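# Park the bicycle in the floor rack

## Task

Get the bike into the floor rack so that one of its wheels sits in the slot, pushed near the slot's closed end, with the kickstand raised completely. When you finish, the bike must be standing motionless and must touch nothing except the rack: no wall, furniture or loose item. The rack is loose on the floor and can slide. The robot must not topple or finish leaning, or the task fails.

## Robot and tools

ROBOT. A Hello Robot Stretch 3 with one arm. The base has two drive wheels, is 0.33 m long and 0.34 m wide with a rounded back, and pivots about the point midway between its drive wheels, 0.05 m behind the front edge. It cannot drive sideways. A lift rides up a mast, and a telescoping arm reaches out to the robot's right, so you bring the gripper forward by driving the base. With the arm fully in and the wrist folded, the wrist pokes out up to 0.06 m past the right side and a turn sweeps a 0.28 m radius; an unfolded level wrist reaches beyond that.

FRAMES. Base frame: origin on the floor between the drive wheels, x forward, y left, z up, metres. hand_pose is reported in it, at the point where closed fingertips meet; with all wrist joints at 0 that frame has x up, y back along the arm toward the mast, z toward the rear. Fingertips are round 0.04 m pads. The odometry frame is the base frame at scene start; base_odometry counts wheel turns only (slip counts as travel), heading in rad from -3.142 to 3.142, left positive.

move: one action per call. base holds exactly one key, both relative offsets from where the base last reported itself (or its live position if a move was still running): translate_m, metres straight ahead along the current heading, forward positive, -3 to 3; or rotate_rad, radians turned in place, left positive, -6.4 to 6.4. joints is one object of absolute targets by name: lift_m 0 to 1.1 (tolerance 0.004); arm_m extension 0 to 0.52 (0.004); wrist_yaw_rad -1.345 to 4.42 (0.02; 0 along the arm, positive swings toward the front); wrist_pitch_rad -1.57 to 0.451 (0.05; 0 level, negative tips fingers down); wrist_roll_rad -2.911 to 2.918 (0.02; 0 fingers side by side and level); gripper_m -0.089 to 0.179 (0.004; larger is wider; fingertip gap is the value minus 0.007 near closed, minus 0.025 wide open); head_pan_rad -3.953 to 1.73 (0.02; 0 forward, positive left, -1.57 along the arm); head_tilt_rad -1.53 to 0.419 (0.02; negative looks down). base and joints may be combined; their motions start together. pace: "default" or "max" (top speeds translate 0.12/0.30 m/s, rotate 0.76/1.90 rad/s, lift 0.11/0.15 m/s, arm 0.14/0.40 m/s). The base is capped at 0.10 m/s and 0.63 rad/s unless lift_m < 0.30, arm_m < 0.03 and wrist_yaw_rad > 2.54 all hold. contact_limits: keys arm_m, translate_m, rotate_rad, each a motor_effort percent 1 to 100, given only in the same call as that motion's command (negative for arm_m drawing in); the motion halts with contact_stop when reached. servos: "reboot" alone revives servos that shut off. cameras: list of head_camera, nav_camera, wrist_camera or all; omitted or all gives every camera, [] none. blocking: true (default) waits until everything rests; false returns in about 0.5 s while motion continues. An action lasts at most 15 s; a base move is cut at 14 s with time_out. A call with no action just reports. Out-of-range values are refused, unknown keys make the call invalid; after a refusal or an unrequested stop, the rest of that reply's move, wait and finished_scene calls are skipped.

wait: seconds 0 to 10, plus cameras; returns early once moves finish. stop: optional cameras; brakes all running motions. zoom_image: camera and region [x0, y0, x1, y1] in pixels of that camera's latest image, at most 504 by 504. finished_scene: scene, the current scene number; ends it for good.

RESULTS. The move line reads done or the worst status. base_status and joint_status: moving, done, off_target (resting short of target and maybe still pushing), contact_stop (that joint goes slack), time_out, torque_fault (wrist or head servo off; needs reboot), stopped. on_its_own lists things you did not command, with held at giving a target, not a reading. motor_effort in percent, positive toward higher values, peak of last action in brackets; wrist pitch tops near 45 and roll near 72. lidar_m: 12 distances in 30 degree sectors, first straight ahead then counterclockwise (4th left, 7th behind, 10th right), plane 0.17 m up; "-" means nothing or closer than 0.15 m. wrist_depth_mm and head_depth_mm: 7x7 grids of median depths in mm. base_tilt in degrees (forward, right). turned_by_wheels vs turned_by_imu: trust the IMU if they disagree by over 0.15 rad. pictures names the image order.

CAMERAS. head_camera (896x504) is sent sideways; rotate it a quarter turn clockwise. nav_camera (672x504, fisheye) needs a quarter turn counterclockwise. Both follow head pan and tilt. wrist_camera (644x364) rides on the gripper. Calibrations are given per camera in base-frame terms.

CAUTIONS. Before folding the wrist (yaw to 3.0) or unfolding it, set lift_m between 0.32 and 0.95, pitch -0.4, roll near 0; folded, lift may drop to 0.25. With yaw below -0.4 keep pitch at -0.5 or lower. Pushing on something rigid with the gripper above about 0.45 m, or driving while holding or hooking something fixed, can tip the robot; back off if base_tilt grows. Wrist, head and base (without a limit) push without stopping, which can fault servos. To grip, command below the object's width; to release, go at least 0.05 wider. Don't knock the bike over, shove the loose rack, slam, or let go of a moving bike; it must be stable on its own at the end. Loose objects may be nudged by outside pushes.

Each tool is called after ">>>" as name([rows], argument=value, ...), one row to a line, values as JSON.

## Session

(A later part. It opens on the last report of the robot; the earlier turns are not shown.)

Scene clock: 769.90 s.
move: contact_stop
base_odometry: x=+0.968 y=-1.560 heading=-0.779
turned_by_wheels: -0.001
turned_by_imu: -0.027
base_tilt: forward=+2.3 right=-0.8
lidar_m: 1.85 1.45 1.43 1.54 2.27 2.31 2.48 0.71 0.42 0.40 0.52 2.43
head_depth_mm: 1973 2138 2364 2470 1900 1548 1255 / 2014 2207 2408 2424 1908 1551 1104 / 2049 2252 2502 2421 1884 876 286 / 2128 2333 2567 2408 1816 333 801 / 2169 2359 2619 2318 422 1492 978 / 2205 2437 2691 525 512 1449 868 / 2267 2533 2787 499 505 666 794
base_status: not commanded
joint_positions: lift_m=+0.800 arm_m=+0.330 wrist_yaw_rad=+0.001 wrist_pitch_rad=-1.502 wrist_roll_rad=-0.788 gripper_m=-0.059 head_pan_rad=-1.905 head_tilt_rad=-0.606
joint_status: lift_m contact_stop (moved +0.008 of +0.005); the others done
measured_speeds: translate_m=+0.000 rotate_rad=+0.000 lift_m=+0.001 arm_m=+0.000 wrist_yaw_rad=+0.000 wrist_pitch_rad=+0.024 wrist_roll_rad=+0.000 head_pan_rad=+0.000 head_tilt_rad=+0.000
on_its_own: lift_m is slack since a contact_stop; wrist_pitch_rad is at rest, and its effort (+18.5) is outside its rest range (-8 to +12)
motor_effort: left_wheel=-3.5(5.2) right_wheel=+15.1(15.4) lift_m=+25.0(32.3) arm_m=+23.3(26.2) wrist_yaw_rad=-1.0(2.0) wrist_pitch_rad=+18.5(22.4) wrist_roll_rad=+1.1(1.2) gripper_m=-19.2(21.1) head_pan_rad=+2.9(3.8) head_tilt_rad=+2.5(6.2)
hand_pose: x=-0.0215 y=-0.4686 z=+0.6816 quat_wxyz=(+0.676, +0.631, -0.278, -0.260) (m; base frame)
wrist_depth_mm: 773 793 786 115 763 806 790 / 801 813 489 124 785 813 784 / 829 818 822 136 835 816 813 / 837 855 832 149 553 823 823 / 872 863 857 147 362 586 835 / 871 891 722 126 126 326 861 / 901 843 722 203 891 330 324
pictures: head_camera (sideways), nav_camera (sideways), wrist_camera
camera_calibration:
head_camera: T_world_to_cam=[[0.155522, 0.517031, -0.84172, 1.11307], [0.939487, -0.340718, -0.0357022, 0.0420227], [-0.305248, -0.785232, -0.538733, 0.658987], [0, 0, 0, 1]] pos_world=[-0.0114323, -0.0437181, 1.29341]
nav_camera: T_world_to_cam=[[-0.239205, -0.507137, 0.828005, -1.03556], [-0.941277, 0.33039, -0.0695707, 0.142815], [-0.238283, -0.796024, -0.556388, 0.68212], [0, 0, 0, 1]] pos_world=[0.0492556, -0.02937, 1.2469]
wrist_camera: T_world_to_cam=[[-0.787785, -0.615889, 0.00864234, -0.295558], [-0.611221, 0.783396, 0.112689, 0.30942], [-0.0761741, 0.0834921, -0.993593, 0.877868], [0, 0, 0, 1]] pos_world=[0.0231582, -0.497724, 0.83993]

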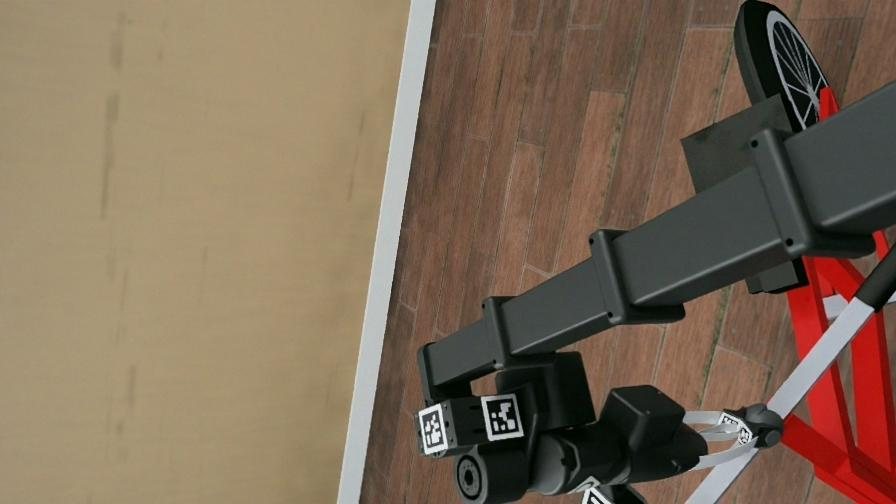

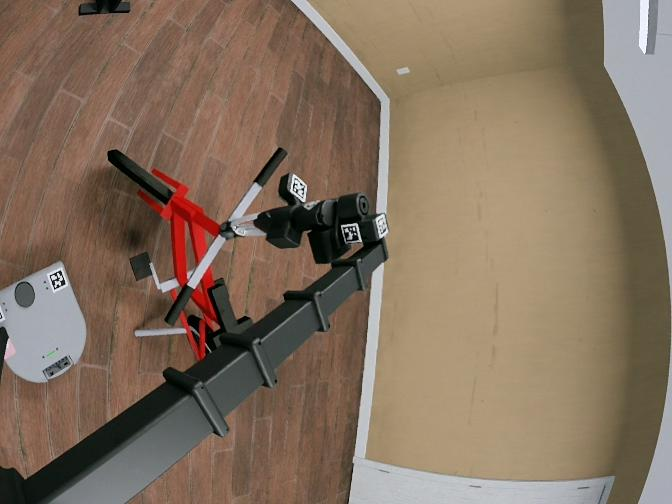

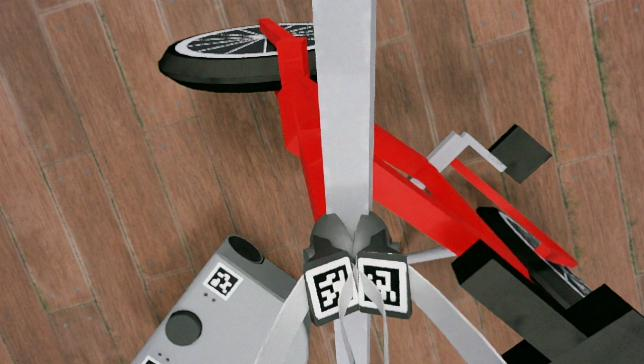

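>>> move(joints={"gripper_m": 0.13}, cameras=["wrist_camera"])

>>> move(joints={"lift_m": 0.80, "wrist_pitch_rad": -1.4})

Scene clock: 783.80 s.
move: done
base_odometry: x=+0.968 y=-1.560 heading=-0.779
turned_by_wheels: +0.001
turned_by_imu: -0.001
base_tilt: forward=+2.3 right=-0.8
lidar_m: 1.84 1.45 1.43 1.53 2.27 2.31 2.48 0.70 0.44 0.44 0.53 2.43
head_depth_mm: 1967 2139 2340 2431 1907 1553 1255 / 2015 2192 2425 2428 1893 1517 1056 / 2062 2232 2485 2436 1883 874 - / 2130 2330 2567 2398 1814 331 652 / 2176 2382 2641 2309 420 1492 961 / 2210 2454 2718 520 511 1479 788 / 2261 2501 2793 500 506 679 819
base_status: not commanded
joint_positions: lift_m=+0.802 arm_m=+0.330 wrist_yaw_rad=+0.001 wrist_pitch_rad=-1.405 wrist_roll_rad=-0.788 gripper_m=+0.130 head_pan_rad=-1.905 head_tilt_rad=-0.606
joint_status: all done
measured_speeds: all 0
on_its_own: lift_m is slack since a contact_stop (your +0.797 is given up)
motor_effort: left_wheel=+1.2(3.9) right_wheel=-0.7(15.5) lift_m=+25.7(26.2) arm_m=+11.3(16.5) wrist_yaw_rad=-0.7(2.3) wrist_pitch_rad=+0.9(19.3) wrist_roll_rad=+1.1(1.2) gripper_m=+0.9(80.2) head_pan_rad=+2.3(3.1) head_tilt_rad=+2.3(3.5)
hand_pose: x=-0.0215 y=-0.4937 z=+0.6841 quat_wxyz=(+0.706, +0.598, -0.290, -0.246) (m; base frame)
wrist_depth_mm: 778 770 801 112 824 851 873 / 804 797 615 121 881 867 870 / 794 785 513 130 870 873 897 / 802 817 848 142 842 861 887 / 819 841 836 152 590 139 896 / 816 147 778 167 410 123 112 / 815 120 690 186 898 334 637
pictures: wrist_camera
camera_calibration:
wrist_camera: T_world_to_cam=[[-0.787814, -0.612086, 0.0685612, -0.350144], [-0.611203, 0.790671, 0.035651, 0.385139], [-0.0760308, -0.0138185, -0.99701, 0.836771], [0, 0, 0, 1]] pos_world=[0.02317, -0.507273, 0.844544]

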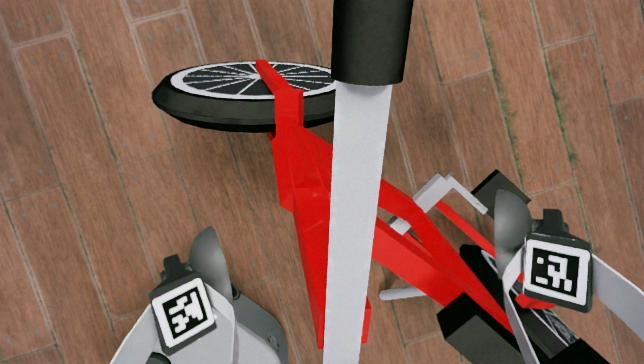

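Scene clock: 784.30 s.
move: done
base_odometry: x=+0.968 y=-1.560 heading=-0.779
turned_by_wheels: +0.000
turned_by_imu: +0.000
base_tilt: forward=+2.3 right=-0.8
lidar_m: 1.84 1.45 1.43 1.53 2.28 2.31 2.48 0.70 0.44 0.44 0.53 2.43
head_depth_mm: 1976 2135 2378 2463 1903 1557 1256 / 2016 2204 2422 2432 1902 1511 1064 / 2055 2260 2517 2426 1880 875 286 / 2105 2309 2569 2400 1834 333 651 / 2160 2384 2622 2304 423 1489 964 / 2220 2447 2710 526 509 1479 788 / 2265 2525 2788 499 507 680 819
base_status: not commanded
joint_positions: lift_m=+0.800 arm_m=+0.330 wrist_yaw_rad=+0.001 wrist_pitch_rad=-1.404 wrist_roll_rad=-0.788 gripper_m=+0.130 head_pan_rad=-1.905 head_tilt_rad=-0.606
joint_status: all done
measured_speeds: all 0
motor_effort: left_wheel=+1.2(1.3) right_wheel=-0.7(1.3) lift_m=+22.9(25.2) arm_m=+10.4(11.5) wrist_yaw_rad=-0.2(2.0) wrist_pitch_rad=+0.8(2.0) wrist_roll_rad=+1.0(1.1) gripper_m=+0.3(1.4) head_pan_rad=+2.1(2.9) head_tilt_rad=+2.0(3.1)
hand_pose: x=-0.0215 y=-0.4937 z=+0.6820 quat_wxyz=(+0.706, +0.597, -0.290, -0.246) (m; base frame)
wrist_depth_mm: 763 796 830 110 833 823 865 / 794 798 634 119 830 830 855 / 784 810 520 128 832 856 871 / 802 796 842 139 864 870 874 / 789 816 821 150 574 139 888 / 843 147 773 164 406 123 112 / 826 120 685 183 878 333 651
pictures: head_camera (sideways), nav_camera (sideways), wrist_camera
camera_calibration:
head_camera: T_world_to_cam=[[0.155451, 0.516828, -0.841857, 1.11325], [0.939484, -0.340726, -0.0356988, 0.0420183], [-0.305293, -0.785363, -0.538518, 0.658707], [0, 0, 0, 1]] pos_world=[-0.011433, -0.0437201, 1.29343]
nav_camera: T_world_to_cam=[[-0.239135, -0.506938, 0.828148, -1.03574], [-0.941283, 0.330373, -0.0695714, 0.142816], [-0.238329, -0.796158, -0.556176, 0.681844], [0, 0, 0, 1]] pos_world=[0.049251, -0.0293833, 1.24691]
wrist_camera: T_world_to_cam=[[-0.787814, -0.612071, 0.0686902, -0.350114], [-0.611203, 0.790678, 0.0354839, 0.385374], [-0.0760305, -0.014029, -0.997007, 0.834574], [0, 0, 0, 1]] pos_world=[0.02317, -0.507294, 0.842451]

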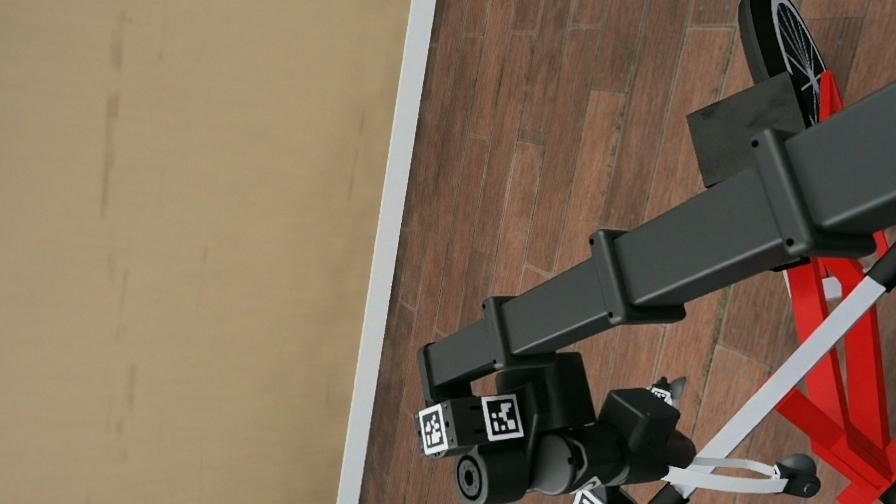

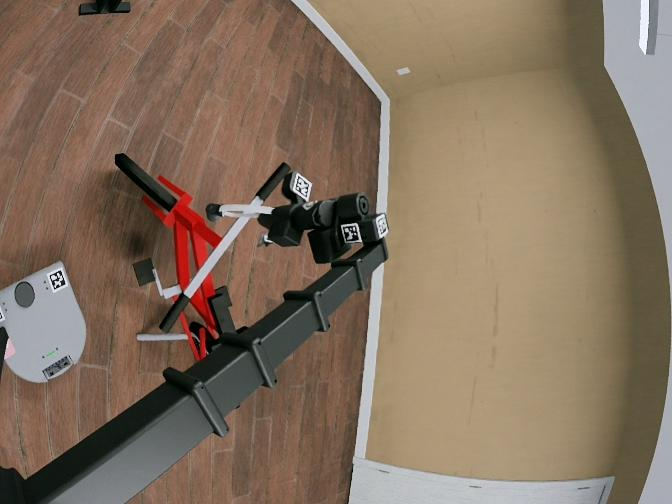

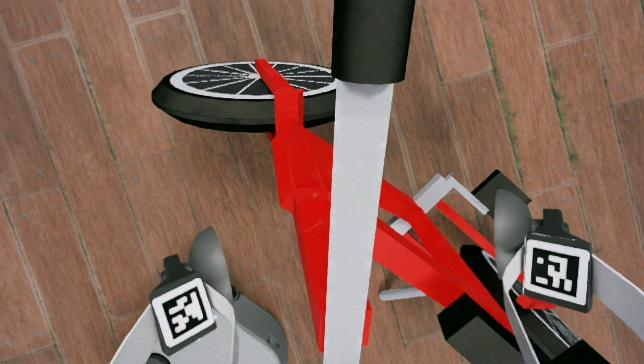

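>>> move(base={"translate_m": -0.026}, joints={"arm_m": 0.296, "wrist_roll_rad": -0.69}, cameras=["wrist_camera"])

>>> move(joints={"lift_m": 0.775}, cameras=["wrist_camera"])

Scene clock: 805.07 s.
move: done
base_odometry: x=+0.950 y=-1.541 heading=-0.779
turned_by_wheels: +0.000
turned_by_imu: -0.001
base_tilt: forward=+2.3 right=-0.8
lidar_m: 1.87 1.46 1.44 1.55 2.30 2.28 2.46 0.70 0.49 0.43 0.54 2.45
head_depth_mm: 1950 2124 2343 2430 1901 1546 1253 / 1989 2186 2387 2435 1888 1540 1067 / 2037 2222 2469 2404 1891 875 - / 2102 2294 2533 2392 1819 333 851 / 2133 2358 2602 2393 424 1469 1017 / 2184 2447 2715 509 479 1406 886 / 2248 2489 2742 2374 473 563 744
base_status: done
joint_positions: lift_m=+0.800 arm_m=+0.296 wrist_yaw_rad=+0.001 wrist_pitch_rad=-1.404 wrist_roll_rad=-0.696 gripper_m=+0.130 head_pan_rad=-1.905 head_tilt_rad=-0.606
joint_status: all done
measured_speeds: all 0
motor_effort: left_wheel=-0.2(4.6) right_wheel=-2.8(7.7) lift_m=+24.3(24.4) arm_m=-18.9(20.3) wrist_yaw_rad=-0.7(2.4) wrist_pitch_rad=+0.4(0.9) wrist_roll_rad=+1.8(4.7) gripper_m=+0.3(1.7) head_pan_rad=+2.7(3.2) head_tilt_rad=+2.6(3.3)
hand_pose: x=-0.0215 y=-0.4599 z=+0.6820 quat_wxyz=(+0.692, +0.585, -0.323, -0.273) (m; base frame)
wrist_depth_mm: 800 795 791 125 826 813 852 / 784 823 493 134 838 854 843 / 811 811 808 144 849 855 884 / 802 809 800 156 603 847 858 / 805 819 845 171 381 139 867 / 814 147 703 188 849 124 112 / 808 120 692 213 851 387 331
pictures: wrist_camera
camera_calibration:
wrist_camera: T_world_to_cam=[[-0.841264, -0.537656, 0.0565813, -0.288067], [-0.537082, 0.843123, 0.026201, 0.390628], [-0.0617921, -0.00834687, -0.998054, 0.838686], [0, 0, 0, 1]] pos_world=[0.0192831, -0.477229, 0.843118]

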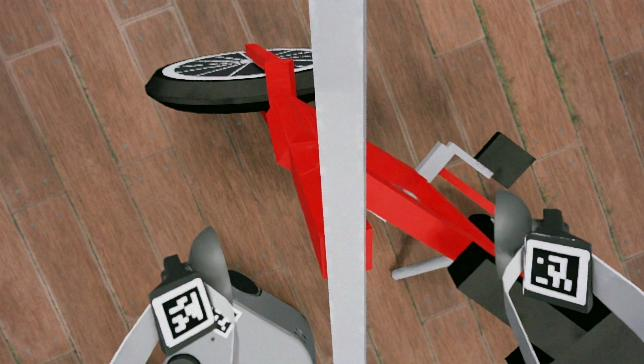

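Scene clock: 806.07 s.
move: done
base_odometry: x=+0.950 y=-1.541 heading=-0.779
turned_by_wheels: +0.000
turned_by_imu: +0.000
base_tilt: forward=+2.3 right=-0.8
lidar_m: 1.87 1.46 1.44 1.55 2.30 2.29 2.46 0.70 0.49 0.43 0.54 2.45
head_depth_mm: 1955 2139 2344 2456 1896 1551 1250 / 2012 2180 2418 2423 1881 1547 1047 / 2039 2240 2478 2390 1902 891 299 / 2085 2279 2541 2397 1871 354 323 / 2156 2340 2619 2367 445 1457 1016 / 2199 2448 2688 2399 488 558 887 / 2231 2539 2777 2386 485 556 743
base_status: not commanded
joint_positions: lift_m=+0.775 arm_m=+0.296 wrist_yaw_rad=+0.001 wrist_pitch_rad=-1.404 wrist_roll_rad=-0.696 gripper_m=+0.130 head_pan_rad=-1.905 head_tilt_rad=-0.606
joint_status: all done
measured_speeds: all 0
motor_effort: left_wheel=-0.4(0.5) right_wheel=-2.6(3.5) lift_m=+22.7(24.2) arm_m=-17.8(19.3) wrist_yaw_rad=-0.8(2.1) wrist_pitch_rad=+0.7(1.0) wrist_roll_rad=+1.8(1.9) gripper_m=+0.2(1.6) head_pan_rad=+2.1(3.2) head_tilt_rad=+2.3(3.2)
hand_pose: x=-0.0215 y=-0.4599 z=+0.6570 quat_wxyz=(+0.692, +0.585, -0.323, -0.273) (m; base frame)
wrist_depth_mm: 771 773 776 104 815 838 840 / 770 762 477 109 807 815 817 / 790 791 794 120 824 838 855 / 778 789 802 131 572 857 839 / 812 800 806 143 346 138 870 / 792 147 704 158 883 123 112 / 788 119 673 174 845 879 301
pictures: wrist_camera
camera_calibration:
wrist_camera: T_world_to_cam=[[-0.841264, -0.537655, 0.0565911, -0.28666], [-0.537082, 0.843123, 0.0261856, 0.391295], [-0.061792, -0.00836508, -0.998054, 0.813731], [0, 0, 0, 1]] pos_world=[0.0192831, -0.477227, 0.818123]

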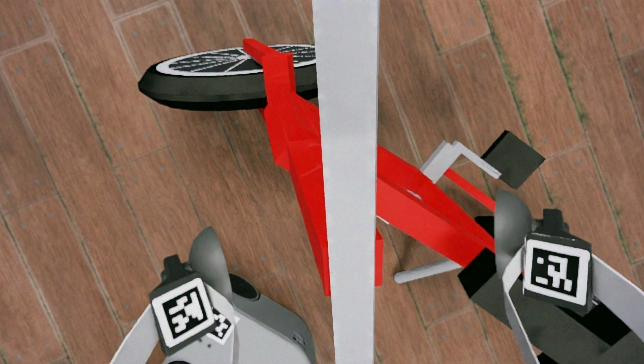

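>>> move(joints={"lift_m": 0.77}, cameras=[])

>>> move(joints={"gripper_m": 0.02}, cameras=["wrist_camera"])

>>> move(joints={"gripper_m": -0.06}, cameras=["wrist_camera"])

Scene clock: 813.10 s.
move: done
base_odometry: x=+0.950 y=-1.541 heading=-0.779
turned_by_wheels: +0.000
turned_by_imu: -0.001
base_tilt: forward=+2.3 right=-0.8
lidar_m: 1.87 1.47 1.44 1.55 2.31 2.29 2.45 0.70 0.49 0.43 0.54 2.45
head_depth_mm: 1954 2116 2335 2450 1895 1559 1259 / 2010 2164 2388 2462 1889 1545 1048 / 2043 2248 2468 2437 1881 889 297 / 2100 2286 2534 2422 1885 360 326 / 2137 2361 2619 2382 445 1417 1019 / 2203 2418 2685 2377 492 541 890 / 2250 2488 2799 2352 489 554 742
base_status: not commanded
joint_positions: lift_m=+0.770 arm_m=+0.296 wrist_yaw_rad=+0.001 wrist_pitch_rad=-1.404 wrist_roll_rad=-0.696 gripper_m=+0.130 head_pan_rad=-1.905 head_tilt_rad=-0.606
joint_status: all done
measured_speeds: all 0
motor_effort: left_wheel=-0.4(0.4) right_wheel=-3.3(3.6) lift_m=+23.5(23.5) arm_m=-13.5(14.1) wrist_yaw_rad=-1.3(2.8) wrist_pitch_rad=+0.6(1.2) wrist_roll_rad=+1.7(2.0) gripper_m=+0.6(1.4) head_pan_rad=+2.3(3.2) head_tilt_rad=+2.3(3.2)
hand_pose: x=-0.0215 y=-0.4599 z=+0.6520 quat_wxyz=(+0.692, +0.585, -0.323, -0.273) (m; base frame)
wrist_depth_mm: 751 785 789 98 784 802 810 / 762 772 462 - 805 812 814 / 768 783 789 117 809 841 807 / 787 801 786 126 558 620 850 / 793 793 811 138 340 139 845 / 808 146 691 151 831 123 112 / 783 119 676 168 850 830 298
pictures: none
No camera images: "cameras" was empty.

Scene clock: 814.73 s.
move: done
base_odometry: x=+0.950 y=-1.541 heading=-0.779
turned_by_wheels: +0.000
turned_by_imu: +0.000
base_tilt: forward=+2.3 right=-0.8
lidar_m: 1.86 1.46 1.44 1.55 2.30 2.29 2.46 0.69 0.49 0.43 0.54 2.45
head_depth_mm: 1952 2129 2320 2448 1915 1563 1252 / 1999 2181 2401 2450 1905 1550 1050 / 2042 2226 2460 2428 1896 889 297 / 2087 2308 2527 2397 1886 360 327 / 2150 2364 2600 2390 446 1422 1023 / 2187 2413 2668 2365 491 544 876 / 2265 2486 2771 2363 490 560 798
base_status: not commanded
joint_positions: lift_m=+0.770 arm_m=+0.296 wrist_yaw_rad=+0.001 wrist_pitch_rad=-1.404 wrist_roll_rad=-0.695 gripper_m=+0.020 head_pan_rad=-1.905 head_tilt_rad=-0.606
joint_status: all done
measured_speeds: all 0
motor_effort: left_wheel=+0.4(0.9) right_wheel=-3.3(3.7) lift_m=+24.8(24.8) arm_m=-11.6(13.6) wrist_yaw_rad=-0.4(2.4) wrist_pitch_rad=+0.6(1.3) wrist_roll_rad=+1.8(2.0) gripper_m=-5.5(79.9) head_pan_rad=+2.8(3.3) head_tilt_rad=+2.2(3.1)
hand_pose: x=-0.0215 y=-0.4597 z=+0.6520 quat_wxyz=(+0.692, +0.585, -0.323, -0.274) (m; base frame)
wrist_depth_mm: 740 770 767 99 798 787 818 / 767 774 458 - 793 827 810 / 766 752 773 118 821 801 825 / 790 809 795 126 536 813 815 / 785 799 826 138 148 609 837 / 786 802 807 142 126 293 641 / 795 795 655 165 860 302 298
pictures: wrist_camera
camera_calibration:
wrist_camera: T_world_to_cam=[[-0.841542, -0.537255, 0.0562417, -0.2859], [-0.536655, 0.843383, 0.0265715, 0.391192], [-0.061709, -0.00782135, -0.998064, 0.808987], [0, 0, 0, 1]] pos_world=[0.0192602, -0.477199, 0.813105]

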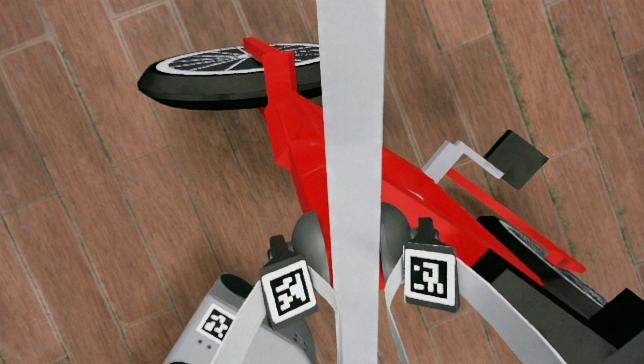

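Scene clock: 816.07 s.
move: done
base_odometry: x=+0.950 y=-1.541 heading=-0.779
turned_by_wheels: +0.000
turned_by_imu: +0.000
base_tilt: forward=+2.3 right=-0.8
lidar_m: 1.87 1.46 1.45 1.55 2.30 2.29 2.46 0.69 0.49 0.43 0.54 2.45
head_depth_mm: 1955 2125 2340 2464 1903 1548 1252 / 2010 2172 2409 2455 1886 1535 1049 / 2046 2226 2484 2407 1886 889 298 / 2072 2279 2512 2384 1885 360 327 / 2149 2361 2608 2380 446 1413 1022 / 2221 2424 2704 2393 492 539 889 / 2255 2495 2770 2349 491 561 796
base_status: not commanded
joint_positions: lift_m=+0.770 arm_m=+0.296 wrist_yaw_rad=+0.001 wrist_pitch_rad=-1.403 wrist_roll_rad=-0.695 gripper_m=-0.059 head_pan_rad=-1.905 head_tilt_rad=-0.606
joint_status: all done
measured_speeds: all 0
motor_effort: left_wheel=+0.8(1.0) right_wheel=-3.3(3.6) lift_m=+35.8(36.0) arm_m=-9.8(11.7) wrist_yaw_rad=-1.1(2.0) wrist_pitch_rad=+0.5(1.2) wrist_roll_rad=+1.5(1.8) gripper_m=-29.6(97.9) head_pan_rad=+2.4(3.2) head_tilt_rad=+3.0(3.1)
hand_pose: x=-0.0215 y=-0.4601 z=+0.6521 quat_wxyz=(+0.692, +0.585, -0.323, -0.274) (m; base frame)
wrist_depth_mm: 746 766 781 97 811 798 809 / 779 764 462 - 817 797 819 / 775 766 804 116 816 803 849 / 795 802 783 126 555 809 840 / 804 794 786 136 321 604 837 / 799 797 819 130 125 296 643 / 799 822 110 163 839 295 297
pictures: wrist_camera
camera_calibration:
wrist_camera: T_world_to_cam=[[-0.841668, -0.536994, 0.056857, -0.286351], [-0.536463, 0.843538, 0.0255328, 0.392206], [-0.061672, -0.00901153, -0.998056, 0.808457], [0, 0, 0, 1]] pos_world=[0.0192502, -0.477324, 0.813152]

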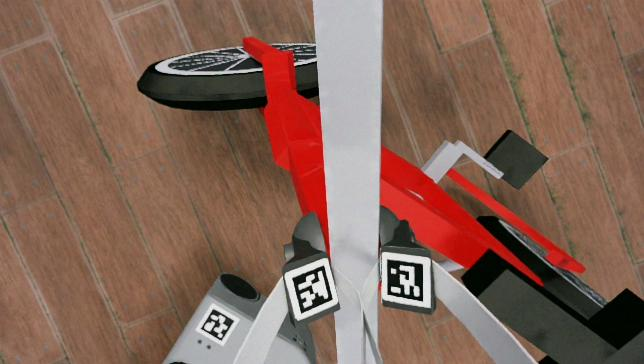

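>>> move(joints={"arm_m": 0.33, "lift_m": 0.774}, cameras=["wrist_camera"])

Scene clock: 820.73 s.
move: done
base_odometry: x=+0.950 y=-1.541 heading=-0.779
turned_by_wheels: +0.000
turned_by_imu: -0.002
base_tilt: forward=+2.3 right=-0.8
lidar_m: 1.86 1.47 1.44 1.54 2.30 2.29 2.45 0.70 0.49 0.43 0.55 2.45
head_depth_mm: 1967 2125 2314 2450 1910 1543 1251 / 1989 2176 2388 2440 1911 1551 1062 / 2028 2262 2491 2406 1883 887 293 / 2059 2301 2531 2406 1865 355 322 / 2140 2355 2608 2388 450 1462 965 / 2213 2429 2679 2132 520 1413 902 / 2261 2503 2776 2379 511 614 805
base_status: not commanded
joint_positions: lift_m=+0.774 arm_m=+0.330 wrist_yaw_rad=+0.001 wrist_pitch_rad=-1.500 wrist_roll_rad=-0.694 gripper_m=-0.056 head_pan_rad=-1.905 head_tilt_rad=-0.606
joint_status: all done
measured_speeds: all 0
on_its_own: wrist_pitch_rad is at rest, and its effort (+18.2) is outside its rest range (-8 to +12)
motor_effort: left_wheel=-2.1(2.3) right_wheel=+11.3(11.5) lift_m=+17.5(37.8) arm_m=+24.1(25.1) wrist_yaw_rad=-1.0(2.2) wrist_pitch_rad=+18.2(18.5) wrist_roll_rad=+1.3(1.7) gripper_m=-10.1(11.3) head_pan_rad=+2.4(3.2) head_tilt_rad=+2.9(3.2)
hand_pose: x=-0.0215 y=-0.4692 z=+0.6554 quat_wxyz=(+0.663, +0.617, -0.310, -0.289) (m; base frame)
wrist_depth_mm: 765 778 765 93 770 763 779 / 791 795 464 101 768 786 804 / 799 783 812 115 797 596 790 / 815 803 811 122 324 822 816 / 847 827 853 136 324 436 831 / 885 842 869 128 124 297 510 / 865 865 672 173 899 305 302
pictures: wrist_camera
camera_calibration:
wrist_camera: T_world_to_cam=[[-0.842587, -0.538539, 0.00480273, -0.258108], [-0.53503, 0.83805, 0.106845, 0.343978], [-0.0615652, 0.0874567, -0.994264, 0.854505], [0, 0, 0, 1]] pos_world=[0.0191677, -0.502004, 0.814091]

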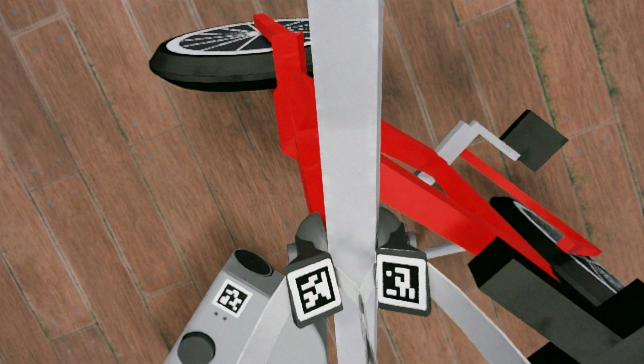

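>>> move(joints={"arm_m": 0.37, "lift_m": 0.782}, cameras=["wrist_camera", "head_camera"])

Scene clock: 829.33 s.
move: contact_stop
base_odometry: x=+0.950 y=-1.541 heading=-0.779
turned_by_wheels: +0.000
turned_by_imu: -0.001
base_tilt: forward=+2.3 right=-0.8
lidar_m: 1.86 1.47 1.44 1.55 2.30 2.29 2.46 0.75 0.50 0.43 0.56 2.45
head_depth_mm: 1968 2115 2329 2458 1901 1559 1260 / 1986 2198 2425 2441 1892 1552 1124 / 2048 2224 2458 2405 1886 889 292 / 2110 2282 2529 2412 1881 344 312 / 2169 2327 2603 2394 440 1460 871 / 2170 2412 2710 560 561 1498 936 / 2230 2479 2772 550 555 704 834
base_status: not commanded
joint_positions: lift_m=+0.784 arm_m=+0.370 wrist_yaw_rad=+0.001 wrist_pitch_rad=-1.499 wrist_roll_rad=-0.693 gripper_m=-0.056 head_pan_rad=-1.905 head_tilt_rad=-0.606
joint_status: lift_m contact_stop (moved +0.010 of +0.008); the others done
measured_speeds: translate_m=+0.000 rotate_rad=+0.000 lift_m=+0.001 arm_m=+0.000 wrist_yaw_rad=+0.000 wrist_pitch_rad=+0.000 wrist_roll_rad=+0.000 head_pan_rad=+0.000 head_tilt_rad=+0.000
on_its_own: lift_m is slack since a contact_stop; wrist_pitch_rad is at rest, and its effort (+17.9) is outside its rest range (-8 to +12)
motor_effort: left_wheel=-2.4(2.7) right_wheel=+10.9(11.5) lift_m=+25.1(35.3) arm_m=+23.3(24.9) wrist_yaw_rad=-1.2(1.6) wrist_pitch_rad=+17.9(19.9) wrist_roll_rad=+0.8(1.4) gripper_m=-10.8(11.1) head_pan_rad=+2.6(3.1) head_tilt_rad=+2.5(3.2)
hand_pose: x=-0.0215 y=-0.5095 z=+0.6656 quat_wxyz=(+0.663, +0.617, -0.311, -0.290) (m; base frame)
wrist_depth_mm: 783 796 785 98 790 780 789 / 799 792 474 - 796 798 774 / 816 808 803 117 796 791 808 / 847 825 817 126 553 820 777 / 848 835 833 138 330 567 844 / 873 870 843 129 124 302 530 / 885 874 718 173 865 308 302
pictures: head_camera (sideways), wrist_camera
camera_calibration:
head_camera: T_world_to_cam=[[0.155447, 0.516817, -0.841865, 1.11326], [0.939484, -0.340727, -0.0356986, 0.0420181], [-0.305296, -0.785369, -0.538507, 0.658693], [0, 0, 0, 1]] pos_world=[-0.0114331, -0.0437202, 1.29343]
wrist_camera: T_world_to_cam=[[-0.843271, -0.537462, 0.00535894, -0.279692], [-0.533972, 0.83885, 0.105847, 0.37776], [-0.0613843, 0.0863966, -0.994368, 0.867639], [0, 0, 0, 1]] pos_world=[0.0191166, -0.542169, 0.824266]

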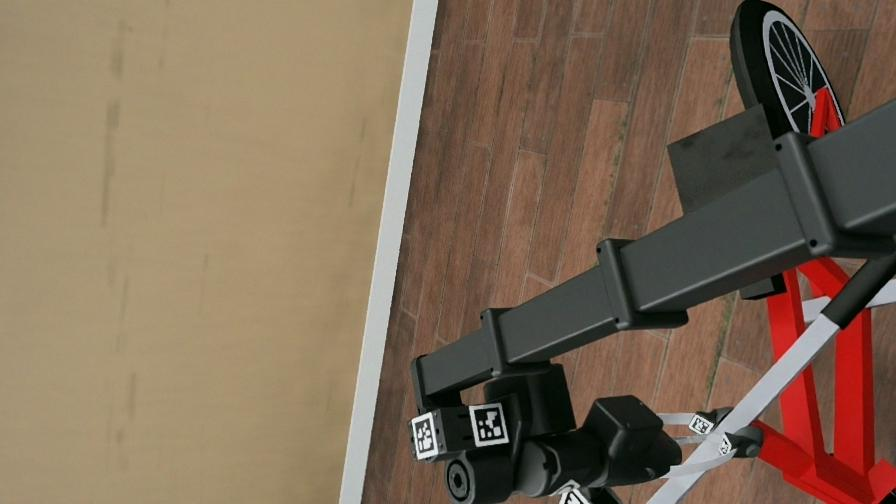

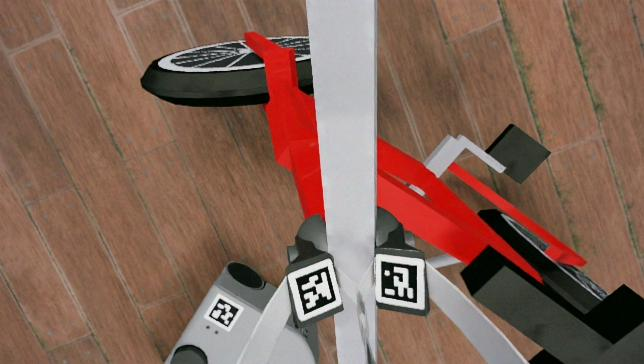

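>>> move(joints={"lift_m": 0.788})

Scene clock: 833.10 s.
move: done
base_odometry: x=+0.950 y=-1.541 heading=-0.779
turned_by_wheels: +0.000
turned_by_imu: -0.001
base_tilt: forward=+2.3 right=-0.8
lidar_m: 1.87 1.46 1.44 1.55 2.30 2.29 2.46 0.75 0.52 0.43 0.56 2.45
head_depth_mm: 1955 2130 2346 2442 1899 1562 1259 / 1987 2172 2407 2426 1906 1557 1120 / 2069 2254 2480 2402 1893 892 292 / 2104 2289 2509 2417 1870 339 308 / 2142 2350 2619 2382 441 1454 888 / 2187 2417 2675 555 575 1487 956 / 2254 2495 2779 541 559 714 847
base_status: not commanded
joint_positions: lift_m=+0.788 arm_m=+0.370 wrist_yaw_rad=+0.001 wrist_pitch_rad=-1.467 wrist_roll_rad=-0.693 gripper_m=-0.056 head_pan_rad=-1.905 head_tilt_rad=-0.606
joint_status: all done
measured_speeds: all 0
on_its_own: wrist_pitch_rad is at rest, and its effort (+12.7) is outside its rest range (-8 to +12)
motor_effort: left_wheel=-2.6(2.6) right_wheel=+10.6(11.2) lift_m=+30.0(32.6) arm_m=+16.6(17.9) wrist_yaw_rad=-0.4(1.7) wrist_pitch_rad=+12.7(17.5) wrist_roll_rad=+0.8(1.0) gripper_m=-9.9(11.0) head_pan_rad=+2.6(3.0) head_tilt_rad=+2.7(3.1)
hand_pose: x=-0.0215 y=-0.5175 z=+0.6694 quat_wxyz=(+0.672, +0.606, -0.315, -0.285) (m; base frame)
wrist_depth_mm: 777 774 812 103 802 794 799 / 781 799 476 109 781 813 805 / 809 805 809 120 821 837 825 / 816 811 820 131 588 832 830 / 833 851 844 141 330 658 851 / 844 881 854 129 124 304 860 / 855 855 691 175 856 305 307
pictures: head_camera (sideways), nav_camera (sideways), wrist_camera
camera_calibration:
head_camera: T_world_to_cam=[[0.155447, 0.516817, -0.841864, 1.11326], [0.939484, -0.340727, -0.0356986, 0.0420181], [-0.305296, -0.785369, -0.538507, 0.658693], [0, 0, 0, 1]] pos_world=[-0.0114331, -0.0437202, 1.29343]
nav_camera: T_world_to_cam=[[-0.239132, -0.506927, 0.828155, -1.03575], [-0.941283, 0.330373, -0.0695715, 0.142816], [-0.238332, -0.796165, -0.556165, 0.68183], [0, 0, 0, 1]] pos_world=[0.0492507, -0.029384, 1.24691]
wrist_camera: T_world_to_cam=[[-0.843269, -0.537038, 0.0220569, -0.29497], [-0.533977, 0.841736, 0.0796854, 0.403082], [-0.0613601, 0.0554184, -0.996576, 0.857585], [0, 0, 0, 1]] pos_world=[0.0191191, -0.545225, 0.829035]

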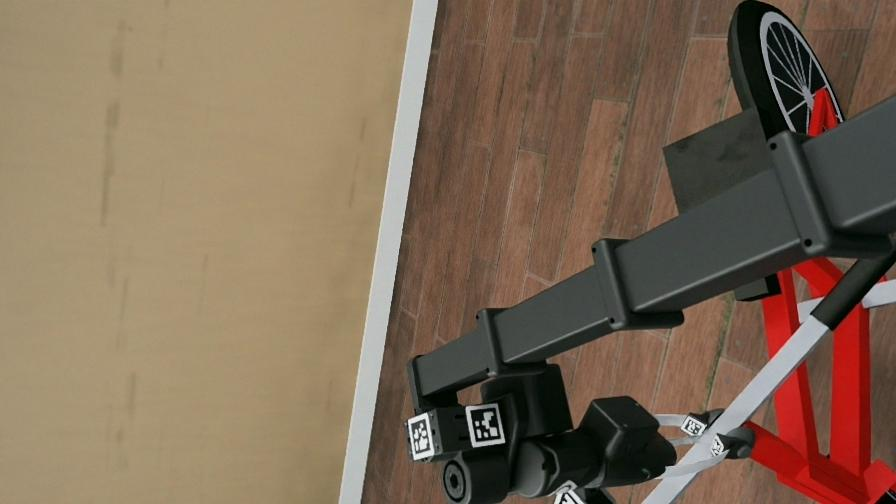

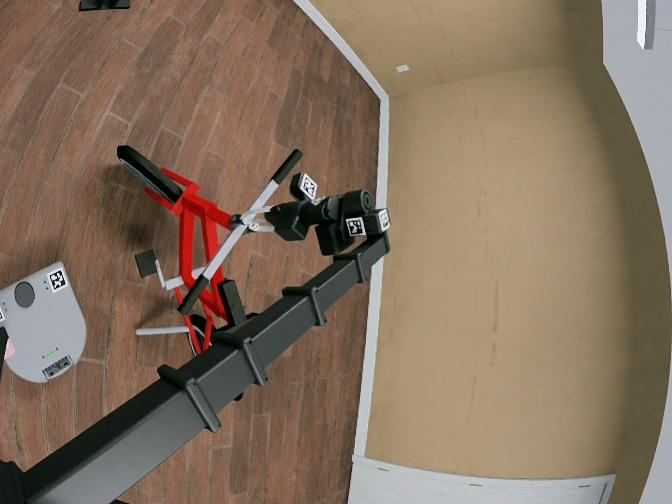

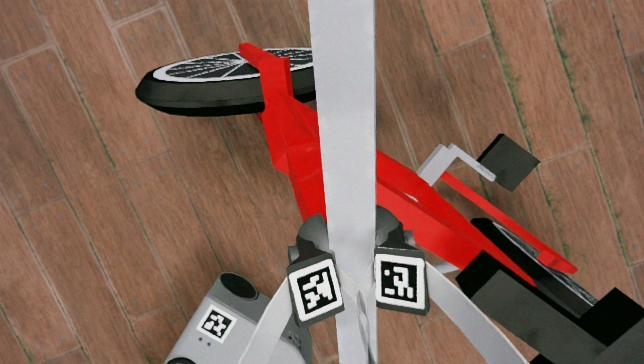

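>>> move(joints={"arm_m": 0.40, "lift_m": 0.794}, cameras=["wrist_camera"])

Scene clock: 837.43 s.
move: contact_stop
base_odometry: x=+0.950 y=-1.541 heading=-0.779
turned_by_wheels: +0.000
turned_by_imu: -0.001
base_tilt: forward=+2.3 right=-0.9
lidar_m: 1.86 1.46 1.44 1.55 2.29 2.29 2.46 0.76 0.60 0.44 0.56 2.45
head_depth_mm: 1942 2127 2330 2468 1905 1551 1259 / 2003 2170 2403 2465 1900 1552 1147 / 2030 2255 2447 2419 1913 893 290 / 2090 2284 2566 2398 1820 340 331 / 2145 2352 2612 2392 431 1468 1027 / 2187 2404 2707 562 1748 1463 1210 / 2265 2495 2788 554 592 765 865
base_status: not commanded
joint_positions: lift_m=+0.795 arm_m=+0.400 wrist_yaw_rad=+0.000 wrist_pitch_rad=-1.465 wrist_roll_rad=-0.692 gripper_m=-0.056 head_pan_rad=-1.905 head_tilt_rad=-0.606
joint_status: lift_m contact_stop (moved +0.007 of +0.006); the others done
measured_speeds: translate_m=+0.000 rotate_rad=+0.000 lift_m=+0.001 arm_m=+0.000 wrist_yaw_rad=+0.000 wrist_pitch_rad=+0.000 wrist_roll_rad=+0.000 head_pan_rad=+0.000 head_tilt_rad=+0.000
on_its_own: lift_m is slack since a contact_stop
motor_effort: left_wheel=-2.2(2.6) right_wheel=+9.2(11.1) lift_m=+24.5(34.6) arm_m=+21.8(24.0) wrist_yaw_rad=+0.2(1.8) wrist_pitch_rad=+11.7(12.8) wrist_roll_rad=+0.6(0.9) gripper_m=-10.4(11.3) head_pan_rad=+2.3(3.1) head_tilt_rad=+2.4(3.3)
hand_pose: x=-0.0215 y=-0.5481 z=+0.6761 quat_wxyz=(+0.673, +0.605, -0.316, -0.285) (m; base frame)
wrist_depth_mm: 794 815 810 109 802 795 803 / 821 779 525 117 831 814 822 / 816 803 497 125 806 799 807 / 847 802 830 137 635 833 839 / 868 840 830 144 343 856 869 / 847 820 841 128 125 326 859 / 886 849 704 178 848 305 309
pictures: wrist_camera
camera_calibration:
wrist_camera: T_world_to_cam=[[-0.843957, -0.535912, 0.0231373, -0.311651], [-0.532906, 0.842584, 0.0778596, 0.429981], [-0.061221, 0.0533801, -0.996696, 0.864921], [0, 0, 0, 1]] pos_world=[0.0190711, -0.575483, 0.835796]

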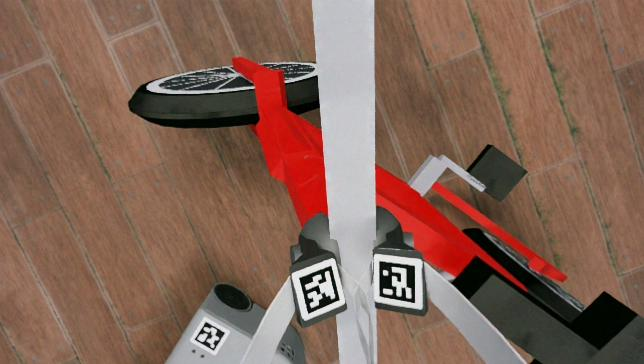

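>>> move(joints={"lift_m": 0.797, "wrist_roll_rad": -0.5}, cameras=["wrist_camera"])

Scene clock: 841.43 s.
move: done
base_odometry: x=+0.950 y=-1.541 heading=-0.779
turned_by_wheels: +0.000
turned_by_imu: -0.001
base_tilt: forward=+2.3 right=-0.8
lidar_m: 1.87 1.47 1.44 1.55 2.30 2.29 2.46 0.77 0.60 0.44 0.57 2.45
head_depth_mm: 1969 2129 2347 2454 1911 1560 1254 / 1993 2185 2407 2412 1887 1552 1147 / 2044 2253 2471 2432 1887 874 289 / 2101 2307 2537 2391 1814 337 331 / 2155 2344 2591 2325 428 1457 1028 / 2208 2426 2680 559 1748 1448 1211 / 2260 2510 2753 550 589 797 871
base_status: not commanded
joint_positions: lift_m=+0.797 arm_m=+0.400 wrist_yaw_rad=+0.000 wrist_pitch_rad=-1.456 wrist_roll_rad=-0.506 gripper_m=-0.056 head_pan_rad=-1.905 head_tilt_rad=-0.606
joint_status: all done
measured_speeds: all 0
motor_effort: left_wheel=-2.3(2.6) right_wheel=+8.3(9.4) lift_m=+31.2(31.7) arm_m=+15.8(17.1) wrist_yaw_rad=+0.4(1.1) wrist_pitch_rad=+10.1(12.3) wrist_roll_rad=+1.8(2.3) gripper_m=-10.2(11.6) head_pan_rad=+2.8(3.1) head_tilt_rad=+2.1(3.3)
hand_pose: x=-0.0216 y=-0.5504 z=+0.6784 quat_wxyz=(+0.643, +0.573, -0.378, -0.338) (m; base frame)
wrist_depth_mm: 797 806 781 114 793 803 810 / 823 805 836 120 815 819 829 / 835 674 479 128 816 831 845 / 828 840 837 136 582 866 798 / 859 845 858 145 337 414 881 / 876 852 852 127 124 307 304 / 866 867 717 170 884 889 308
pictures: wrist_camera
camera_calibration:
wrist_camera: T_world_to_cam=[[-0.928378, -0.371518, 0.00940921, -0.21503], [-0.370332, 0.926942, 0.0602666, 0.49367], [-0.0311119, 0.0524657, -0.998138, 0.868491], [0, 0, 0, 1]] pos_world=[0.0102132, -0.583057, 0.839145]

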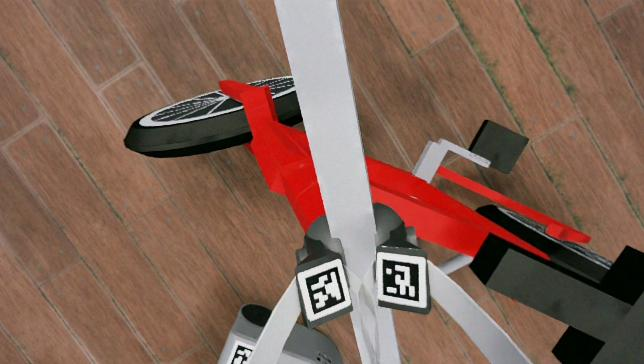

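>>> move(joints={"lift_m": 0.801, "arm_m": 0.42}, cameras=[])

>>> move(base={"translate_m": 0.05}, joints={"lift_m": 0.803})

Scene clock: 848.90 s.
move: done
base_odometry: x=+0.950 y=-1.541 heading=-0.779
turned_by_wheels: +0.000
turned_by_imu: -0.001
base_tilt: forward=+2.3 right=-0.8
lidar_m: 1.87 1.46 1.44 1.55 2.30 2.29 2.46 0.77 0.60 0.61 0.57 2.45
head_depth_mm: 1959 2151 2361 2465 1903 1558 1272 / 1996 2212 2401 2444 1898 1547 1150 / 2047 2234 2478 2443 1877 873 285 / 2104 2278 2538 2395 1771 332 686 / 2154 2365 2610 2305 409 904 1062 / 2199 2409 2651 569 1852 1438 1211 / 2278 2486 2747 563 610 812 888
base_status: not commanded
joint_positions: lift_m=+0.801 arm_m=+0.420 wrist_yaw_rad=+0.000 wrist_pitch_rad=-1.449 wrist_roll_rad=-0.506 gripper_m=-0.056 head_pan_rad=-1.905 head_tilt_rad=-0.606
joint_status: all done
measured_speeds: all 0
motor_effort: left_wheel=-2.4(2.6) right_wheel=+8.6(8.9) lift_m=+21.9(33.4) arm_m=+20.8(22.6) wrist_yaw_rad=-0.3(1.3) wrist_pitch_rad=+8.4(10.2) wrist_roll_rad=+2.1(2.1) gripper_m=-10.4(11.2) head_pan_rad=+3.1(3.1) head_tilt_rad=+2.7(3.0)
hand_pose: x=-0.0216 y=-0.5723 z=+0.6825 quat_wxyz=(+0.645, +0.571, -0.380, -0.337) (m; base frame)
wrist_depth_mm: 795 790 806 118 832 793 831 / 816 818 816 124 808 819 806 / 814 854 481 132 816 826 838 / 830 852 838 142 628 847 833 / 832 839 854 148 332 576 846 / 845 853 847 127 123 306 313 / 897 869 750 129 886 882 306
pictures: none
No camera images: "cameras" was empty.

Scene clock: 850.47 s.
move: done
base_odometry: x=+0.985 y=-1.576 heading=-0.779
turned_by_wheels: +0.000
turned_by_imu: -0.001
base_tilt: forward=+2.4 right=-0.8
lidar_m: 1.82 1.44 1.41 1.52 2.25 2.33 2.50 0.79 0.60 0.59 0.53 2.40
head_depth_mm: 1981 2160 2371 2459 1921 1517 1278 / 2037 2197 2434 2447 1889 1137 1220 / 2065 2268 2521 2410 1886 880 283 / 2118 2327 2594 2409 1772 329 706 / 2182 2418 2650 2307 405 897 1124 / 2243 2434 2696 569 1857 1448 1207 / 2264 2532 2781 562 610 807 866
base_status: done
joint_positions: lift_m=+0.803 arm_m=+0.420 wrist_yaw_rad=+0.000 wrist_pitch_rad=-1.437 wrist_roll_rad=-0.506 gripper_m=-0.056 head_pan_rad=-1.905 head_tilt_rad=-0.606
joint_status: all done
measured_speeds: all 0
motor_effort: left_wheel=+0.6(4.1) right_wheel=+9.3(19.0) lift_m=+22.2(33.2) arm_m=+18.8(21.1) wrist_yaw_rad=-0.4(1.1) wrist_pitch_rad=+6.7(9.2) wrist_roll_rad=+1.9(2.3) gripper_m=-10.1(11.3) head_pan_rad=+2.3(3.1) head_tilt_rad=+1.9(3.0)
hand_pose: x=-0.0216 y=-0.5754 z=+0.6846 quat_wxyz=(+0.649, +0.567, -0.382, -0.334) (m; base frame)
wrist_depth_mm: 807 819 801 818 804 808 817 / 840 813 831 128 817 815 832 / 802 850 488 134 844 848 847 / 862 568 478 143 835 843 868 / 852 829 865 147 333 619 852 / 854 832 860 126 124 307 307 / 829 887 776 752 171 877 310
pictures: head_camera (sideways), nav_camera (sideways), wrist_camera
camera_calibration:
head_camera: T_world_to_cam=[[0.155445, 0.516811, -0.841869, 1.11327], [0.939484, -0.340728, -0.0356985, 0.042018], [-0.305298, -0.785373, -0.5385, 0.658684], [0, 0, 0, 1]] pos_world=[-0.0114331, -0.0437203, 1.29343]
nav_camera: T_world_to_cam=[[-0.23913, -0.506921, 0.82816, -1.03576], [-0.941283, 0.330373, -0.0695715, 0.142816], [-0.238334, -0.796169, -0.556158, 0.681821], [0, 0, 0, 1]] pos_world=[0.0492506, -0.0293844, 1.24691]
wrist_camera: T_world_to_cam=[[-0.928405, -0.371201, 0.0165292, -0.229045], [-0.370265, 0.927955, 0.0424531, 0.529195], [-0.031097, 0.0332935, -0.998962, 0.865482], [0, 0, 0, 1]] pos_world=[0.0102097, -0.604907, 0.845904]

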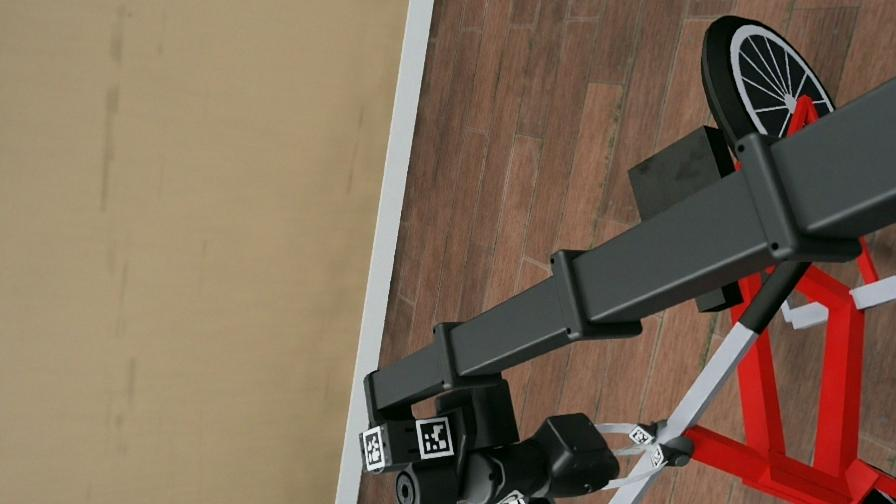

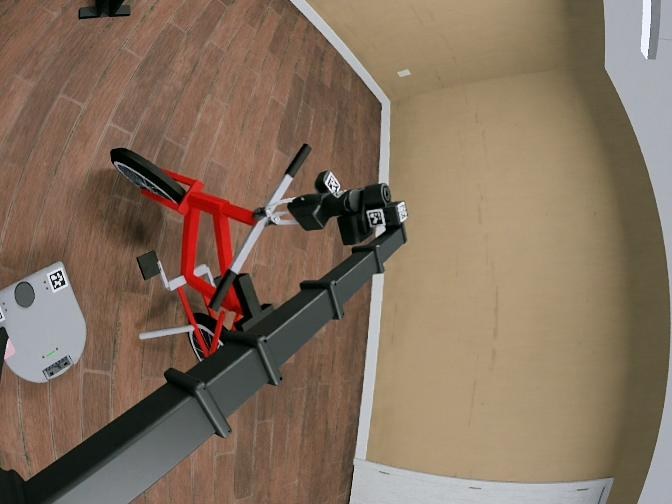

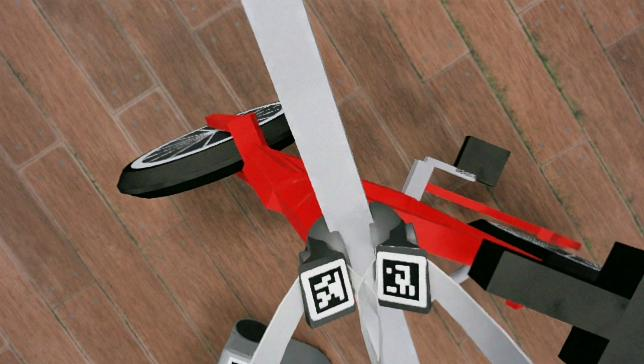

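>>> move(base={"translate_m": -0.04}, joints={"lift_m": 0.790, "arm_m": 0.37}, cameras=[])

>>> move(joints={"lift_m": 0.776, "arm_m": 0.31}, cameras=["wrist_camera", "nav_camera"])

Scene clock: 878.90 s.
move: contact_stop
base_odometry: x=+0.957 y=-1.548 heading=-0.779
turned_by_wheels: +0.000
turned_by_imu: -0.002
base_tilt: forward=+2.3 right=-0.8
lidar_m: 1.86 1.46 1.44 1.54 2.29 2.30 2.47 0.75 0.44 0.43 0.56 2.44
head_depth_mm: 1953 2148 2332 2482 1906 1538 1261 / 2020 2182 2408 2432 1904 1557 1138 / 2028 2229 2476 2434 1887 873 - / 2103 2329 2536 2413 1835 334 658 / 2144 2349 2605 2330 425 1456 1001 / 2210 2417 2680 536 580 1520 948 / 2260 2497 2781 531 553 723 842
base_status: done
joint_positions: lift_m=+0.799 arm_m=+0.370 wrist_yaw_rad=+0.001 wrist_pitch_rad=-1.454 wrist_roll_rad=-0.506 gripper_m=-0.056 head_pan_rad=-1.905 head_tilt_rad=-0.606
joint_status: lift_m contact_stop (moved -0.004 of -0.013); the others done
measured_speeds: all 0
on_its_own: lift_m is slack since a contact_stop (your +0.790 is given up)
motor_effort: left_wheel=-5.3(7.1) right_wheel=+6.8(8.7) lift_m=+26.4(28.0) arm_m=-14.8(18.1) wrist_yaw_rad=+0.2(1.0) wrist_pitch_rad=+9.9(10.4) wrist_roll_rad=+2.0(2.2) gripper_m=-10.7(11.3) head_pan_rad=+2.9(3.1) head_tilt_rad=+2.4(3.1)
hand_pose: x=-0.0216 y=-0.5210 z=+0.6806 quat_wxyz=(+0.644, +0.573, -0.379, -0.337) (m; base frame)
wrist_depth_mm: 808 798 793 807 774 803 787 / 799 817 807 121 802 822 816 / 825 824 492 130 810 829 809 / 848 829 851 142 563 819 850 / 834 835 851 149 339 363 640 / 855 853 872 127 126 313 313 / 864 869 715 128 875 856 317
pictures: none
No camera images: "cameras" was empty.

not run: a stop that you did not command came earlier in this reply.

>>> move(joints={"lift_m": 0.792, "arm_m": 0.33}, cameras=["wrist_camera", "nav_camera"])

Scene clock: 882.23 s.
move: contact_stop
base_odometry: x=+0.957 y=-1.548 heading=-0.780
turned_by_wheels: +0.000
turned_by_imu: -0.001
base_tilt: forward=+2.3 right=-0.8
lidar_m: 1.86 1.46 1.44 1.55 2.29 2.30 2.47 0.70 0.43 0.43 0.54 2.44
head_depth_mm: 1944 2140 2333 2441 1915 1563 1256 / 1999 2211 2430 2434 1893 1516 1075 / 2056 2225 2483 2419 1894 888 296 / 2112 2312 2564 2393 1875 340 814 / 2160 2352 2647 2393 436 1457 852 / 2246 2392 2697 530 515 1422 894 / 2236 2495 2785 516 505 684 823
base_status: not commanded
joint_positions: lift_m=+0.793 arm_m=+0.330 wrist_yaw_rad=+0.001 wrist_pitch_rad=-1.472 wrist_roll_rad=-0.506 gripper_m=-0.056 head_pan_rad=-1.905 head_tilt_rad=-0.606
joint_status: lift_m contact_stop (moved -0.007 of -0.007); the others done
measured_speeds: all 0
on_its_own: lift_m is slack since a contact_stop; wrist_pitch_rad is at rest, and its effort (+12.8) is outside its rest range (-8 to +12)
motor_effort: left_wheel=-4.8(5.4) right_wheel=+10.5(11.0) lift_m=+26.1(28.8) arm_m=-14.7(17.4) wrist_yaw_rad=-0.7(1.3) wrist_pitch_rad=+12.8(16.7) wrist_roll_rad=+2.0(2.0) gripper_m=-10.4(11.2) head_pan_rad=+2.7(3.1) head_tilt_rad=+2.1(3.1)
hand_pose: x=-0.0216 y=-0.4764 z=+0.6739 quat_wxyz=(+0.639, +0.579, -0.376, -0.341) (m; base frame)
wrist_depth_mm: 785 798 799 114 793 767 776 / 817 793 591 118 822 826 785 / 824 833 815 127 825 609 813 / 811 837 820 138 345 623 825 / 843 821 852 149 356 350 521 / 845 868 847 127 126 847 310 / 860 879 698 180 856 868 328
pictures: nav_camera (sideways), wrist_camera
camera_calibration:
nav_camera: T_world_to_cam=[[-0.239085, -0.506794, 0.82825, -1.03588], [-0.941287, 0.330361, -0.069572, 0.142817], [-0.238363, -0.796255, -0.556023, 0.681646], [0, 0, 0, 1]] pos_world=[0.0492477, -0.0293928, 1.24691]
wrist_camera: T_world_to_cam=[[-0.928233, -0.371982, 0.00359344, -0.183782], [-0.370695, 0.925742, 0.0747539, 0.414971], [-0.0311337, 0.0680569, -0.997196, 0.86694], [0, 0, 0, 1]] pos_world=[0.0102262, -0.511521, 0.834148]

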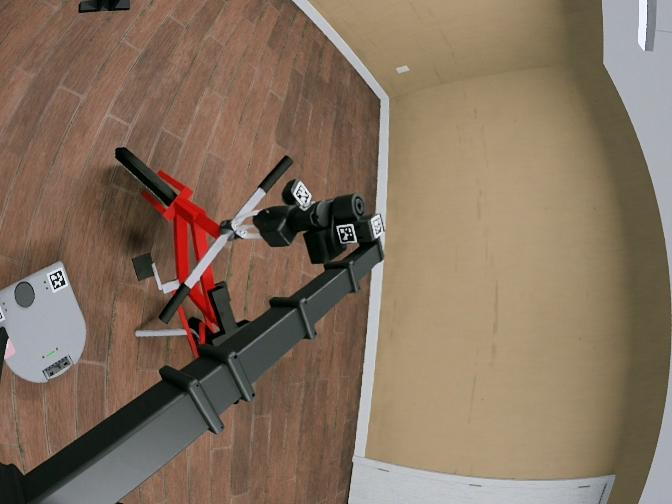

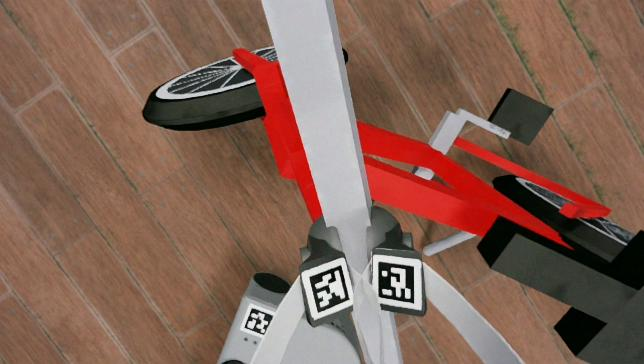

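>>> move(joints={"lift_m": 0.785, "arm_m": 0.30}, cameras=["wrist_camera"])

Scene clock: 885.53 s.
move: contact_stop
base_odometry: x=+0.957 y=-1.548 heading=-0.780
turned_by_wheels: +0.000
turned_by_imu: -0.001
base_tilt: forward=+2.3 right=-0.8
lidar_m: 1.86 1.46 1.44 1.54 2.29 2.30 2.47 0.69 0.44 0.44 0.54 2.44
head_depth_mm: 1954 2115 2341 2451 1906 1554 1252 / 2011 2181 2401 2387 1901 1561 1049 / 2035 2255 2464 2399 1871 876 295 / 2117 2306 2520 2389 1879 340 825 / 2134 2373 2636 2382 431 1504 958 / 2192 2432 2693 2415 486 1426 787 / 2274 2474 2782 2363 478 612 815
base_status: not commanded
joint_positions: lift_m=+0.788 arm_m=+0.300 wrist_yaw_rad=+0.001 wrist_pitch_rad=-1.410 wrist_roll_rad=-0.506 gripper_m=-0.056 head_pan_rad=-1.905 head_tilt_rad=-0.606
joint_status: lift_m contact_stop (moved -0.005 of -0.008); the others done
measured_speeds: all 0
on_its_own: lift_m is slack since a contact_stop
motor_effort: left_wheel=-3.0(5.1) right_wheel=+9.0(10.8) lift_m=+25.9(26.2) arm_m=-18.1(19.1) wrist_yaw_rad=-0.7(1.5) wrist_pitch_rad=+1.8(18.1) wrist_roll_rad=+1.8(2.0) gripper_m=-10.6(11.5) head_pan_rad=+2.5(3.3) head_tilt_rad=+2.1(3.1)
hand_pose: x=-0.0216 y=-0.4623 z=+0.6695 quat_wxyz=(+0.656, +0.558, -0.386, -0.329) (m; base frame)
wrist_depth_mm: 817 802 819 115 807 819 823 / 788 799 673 119 832 838 824 / 804 807 492 129 821 604 786 / 797 786 804 142 540 690 831 / 836 816 818 149 336 358 534 / 807 830 816 126 124 317 305 / 822 836 695 127 848 837 321
pictures: wrist_camera
camera_calibration:
wrist_camera: T_world_to_cam=[[-0.928237, -0.371036, 0.0265975, -0.193493], [-0.370687, 0.928598, 0.0172412, 0.442118], [-0.0310955, 0.00614456, -0.999498, 0.83452], [0, 0, 0, 1]] pos_world=[0.0102292, -0.487471, 0.831624]

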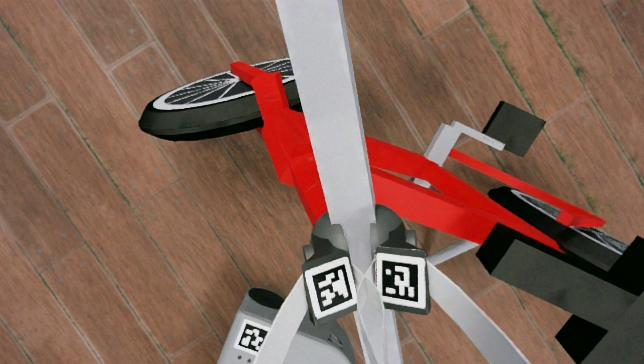

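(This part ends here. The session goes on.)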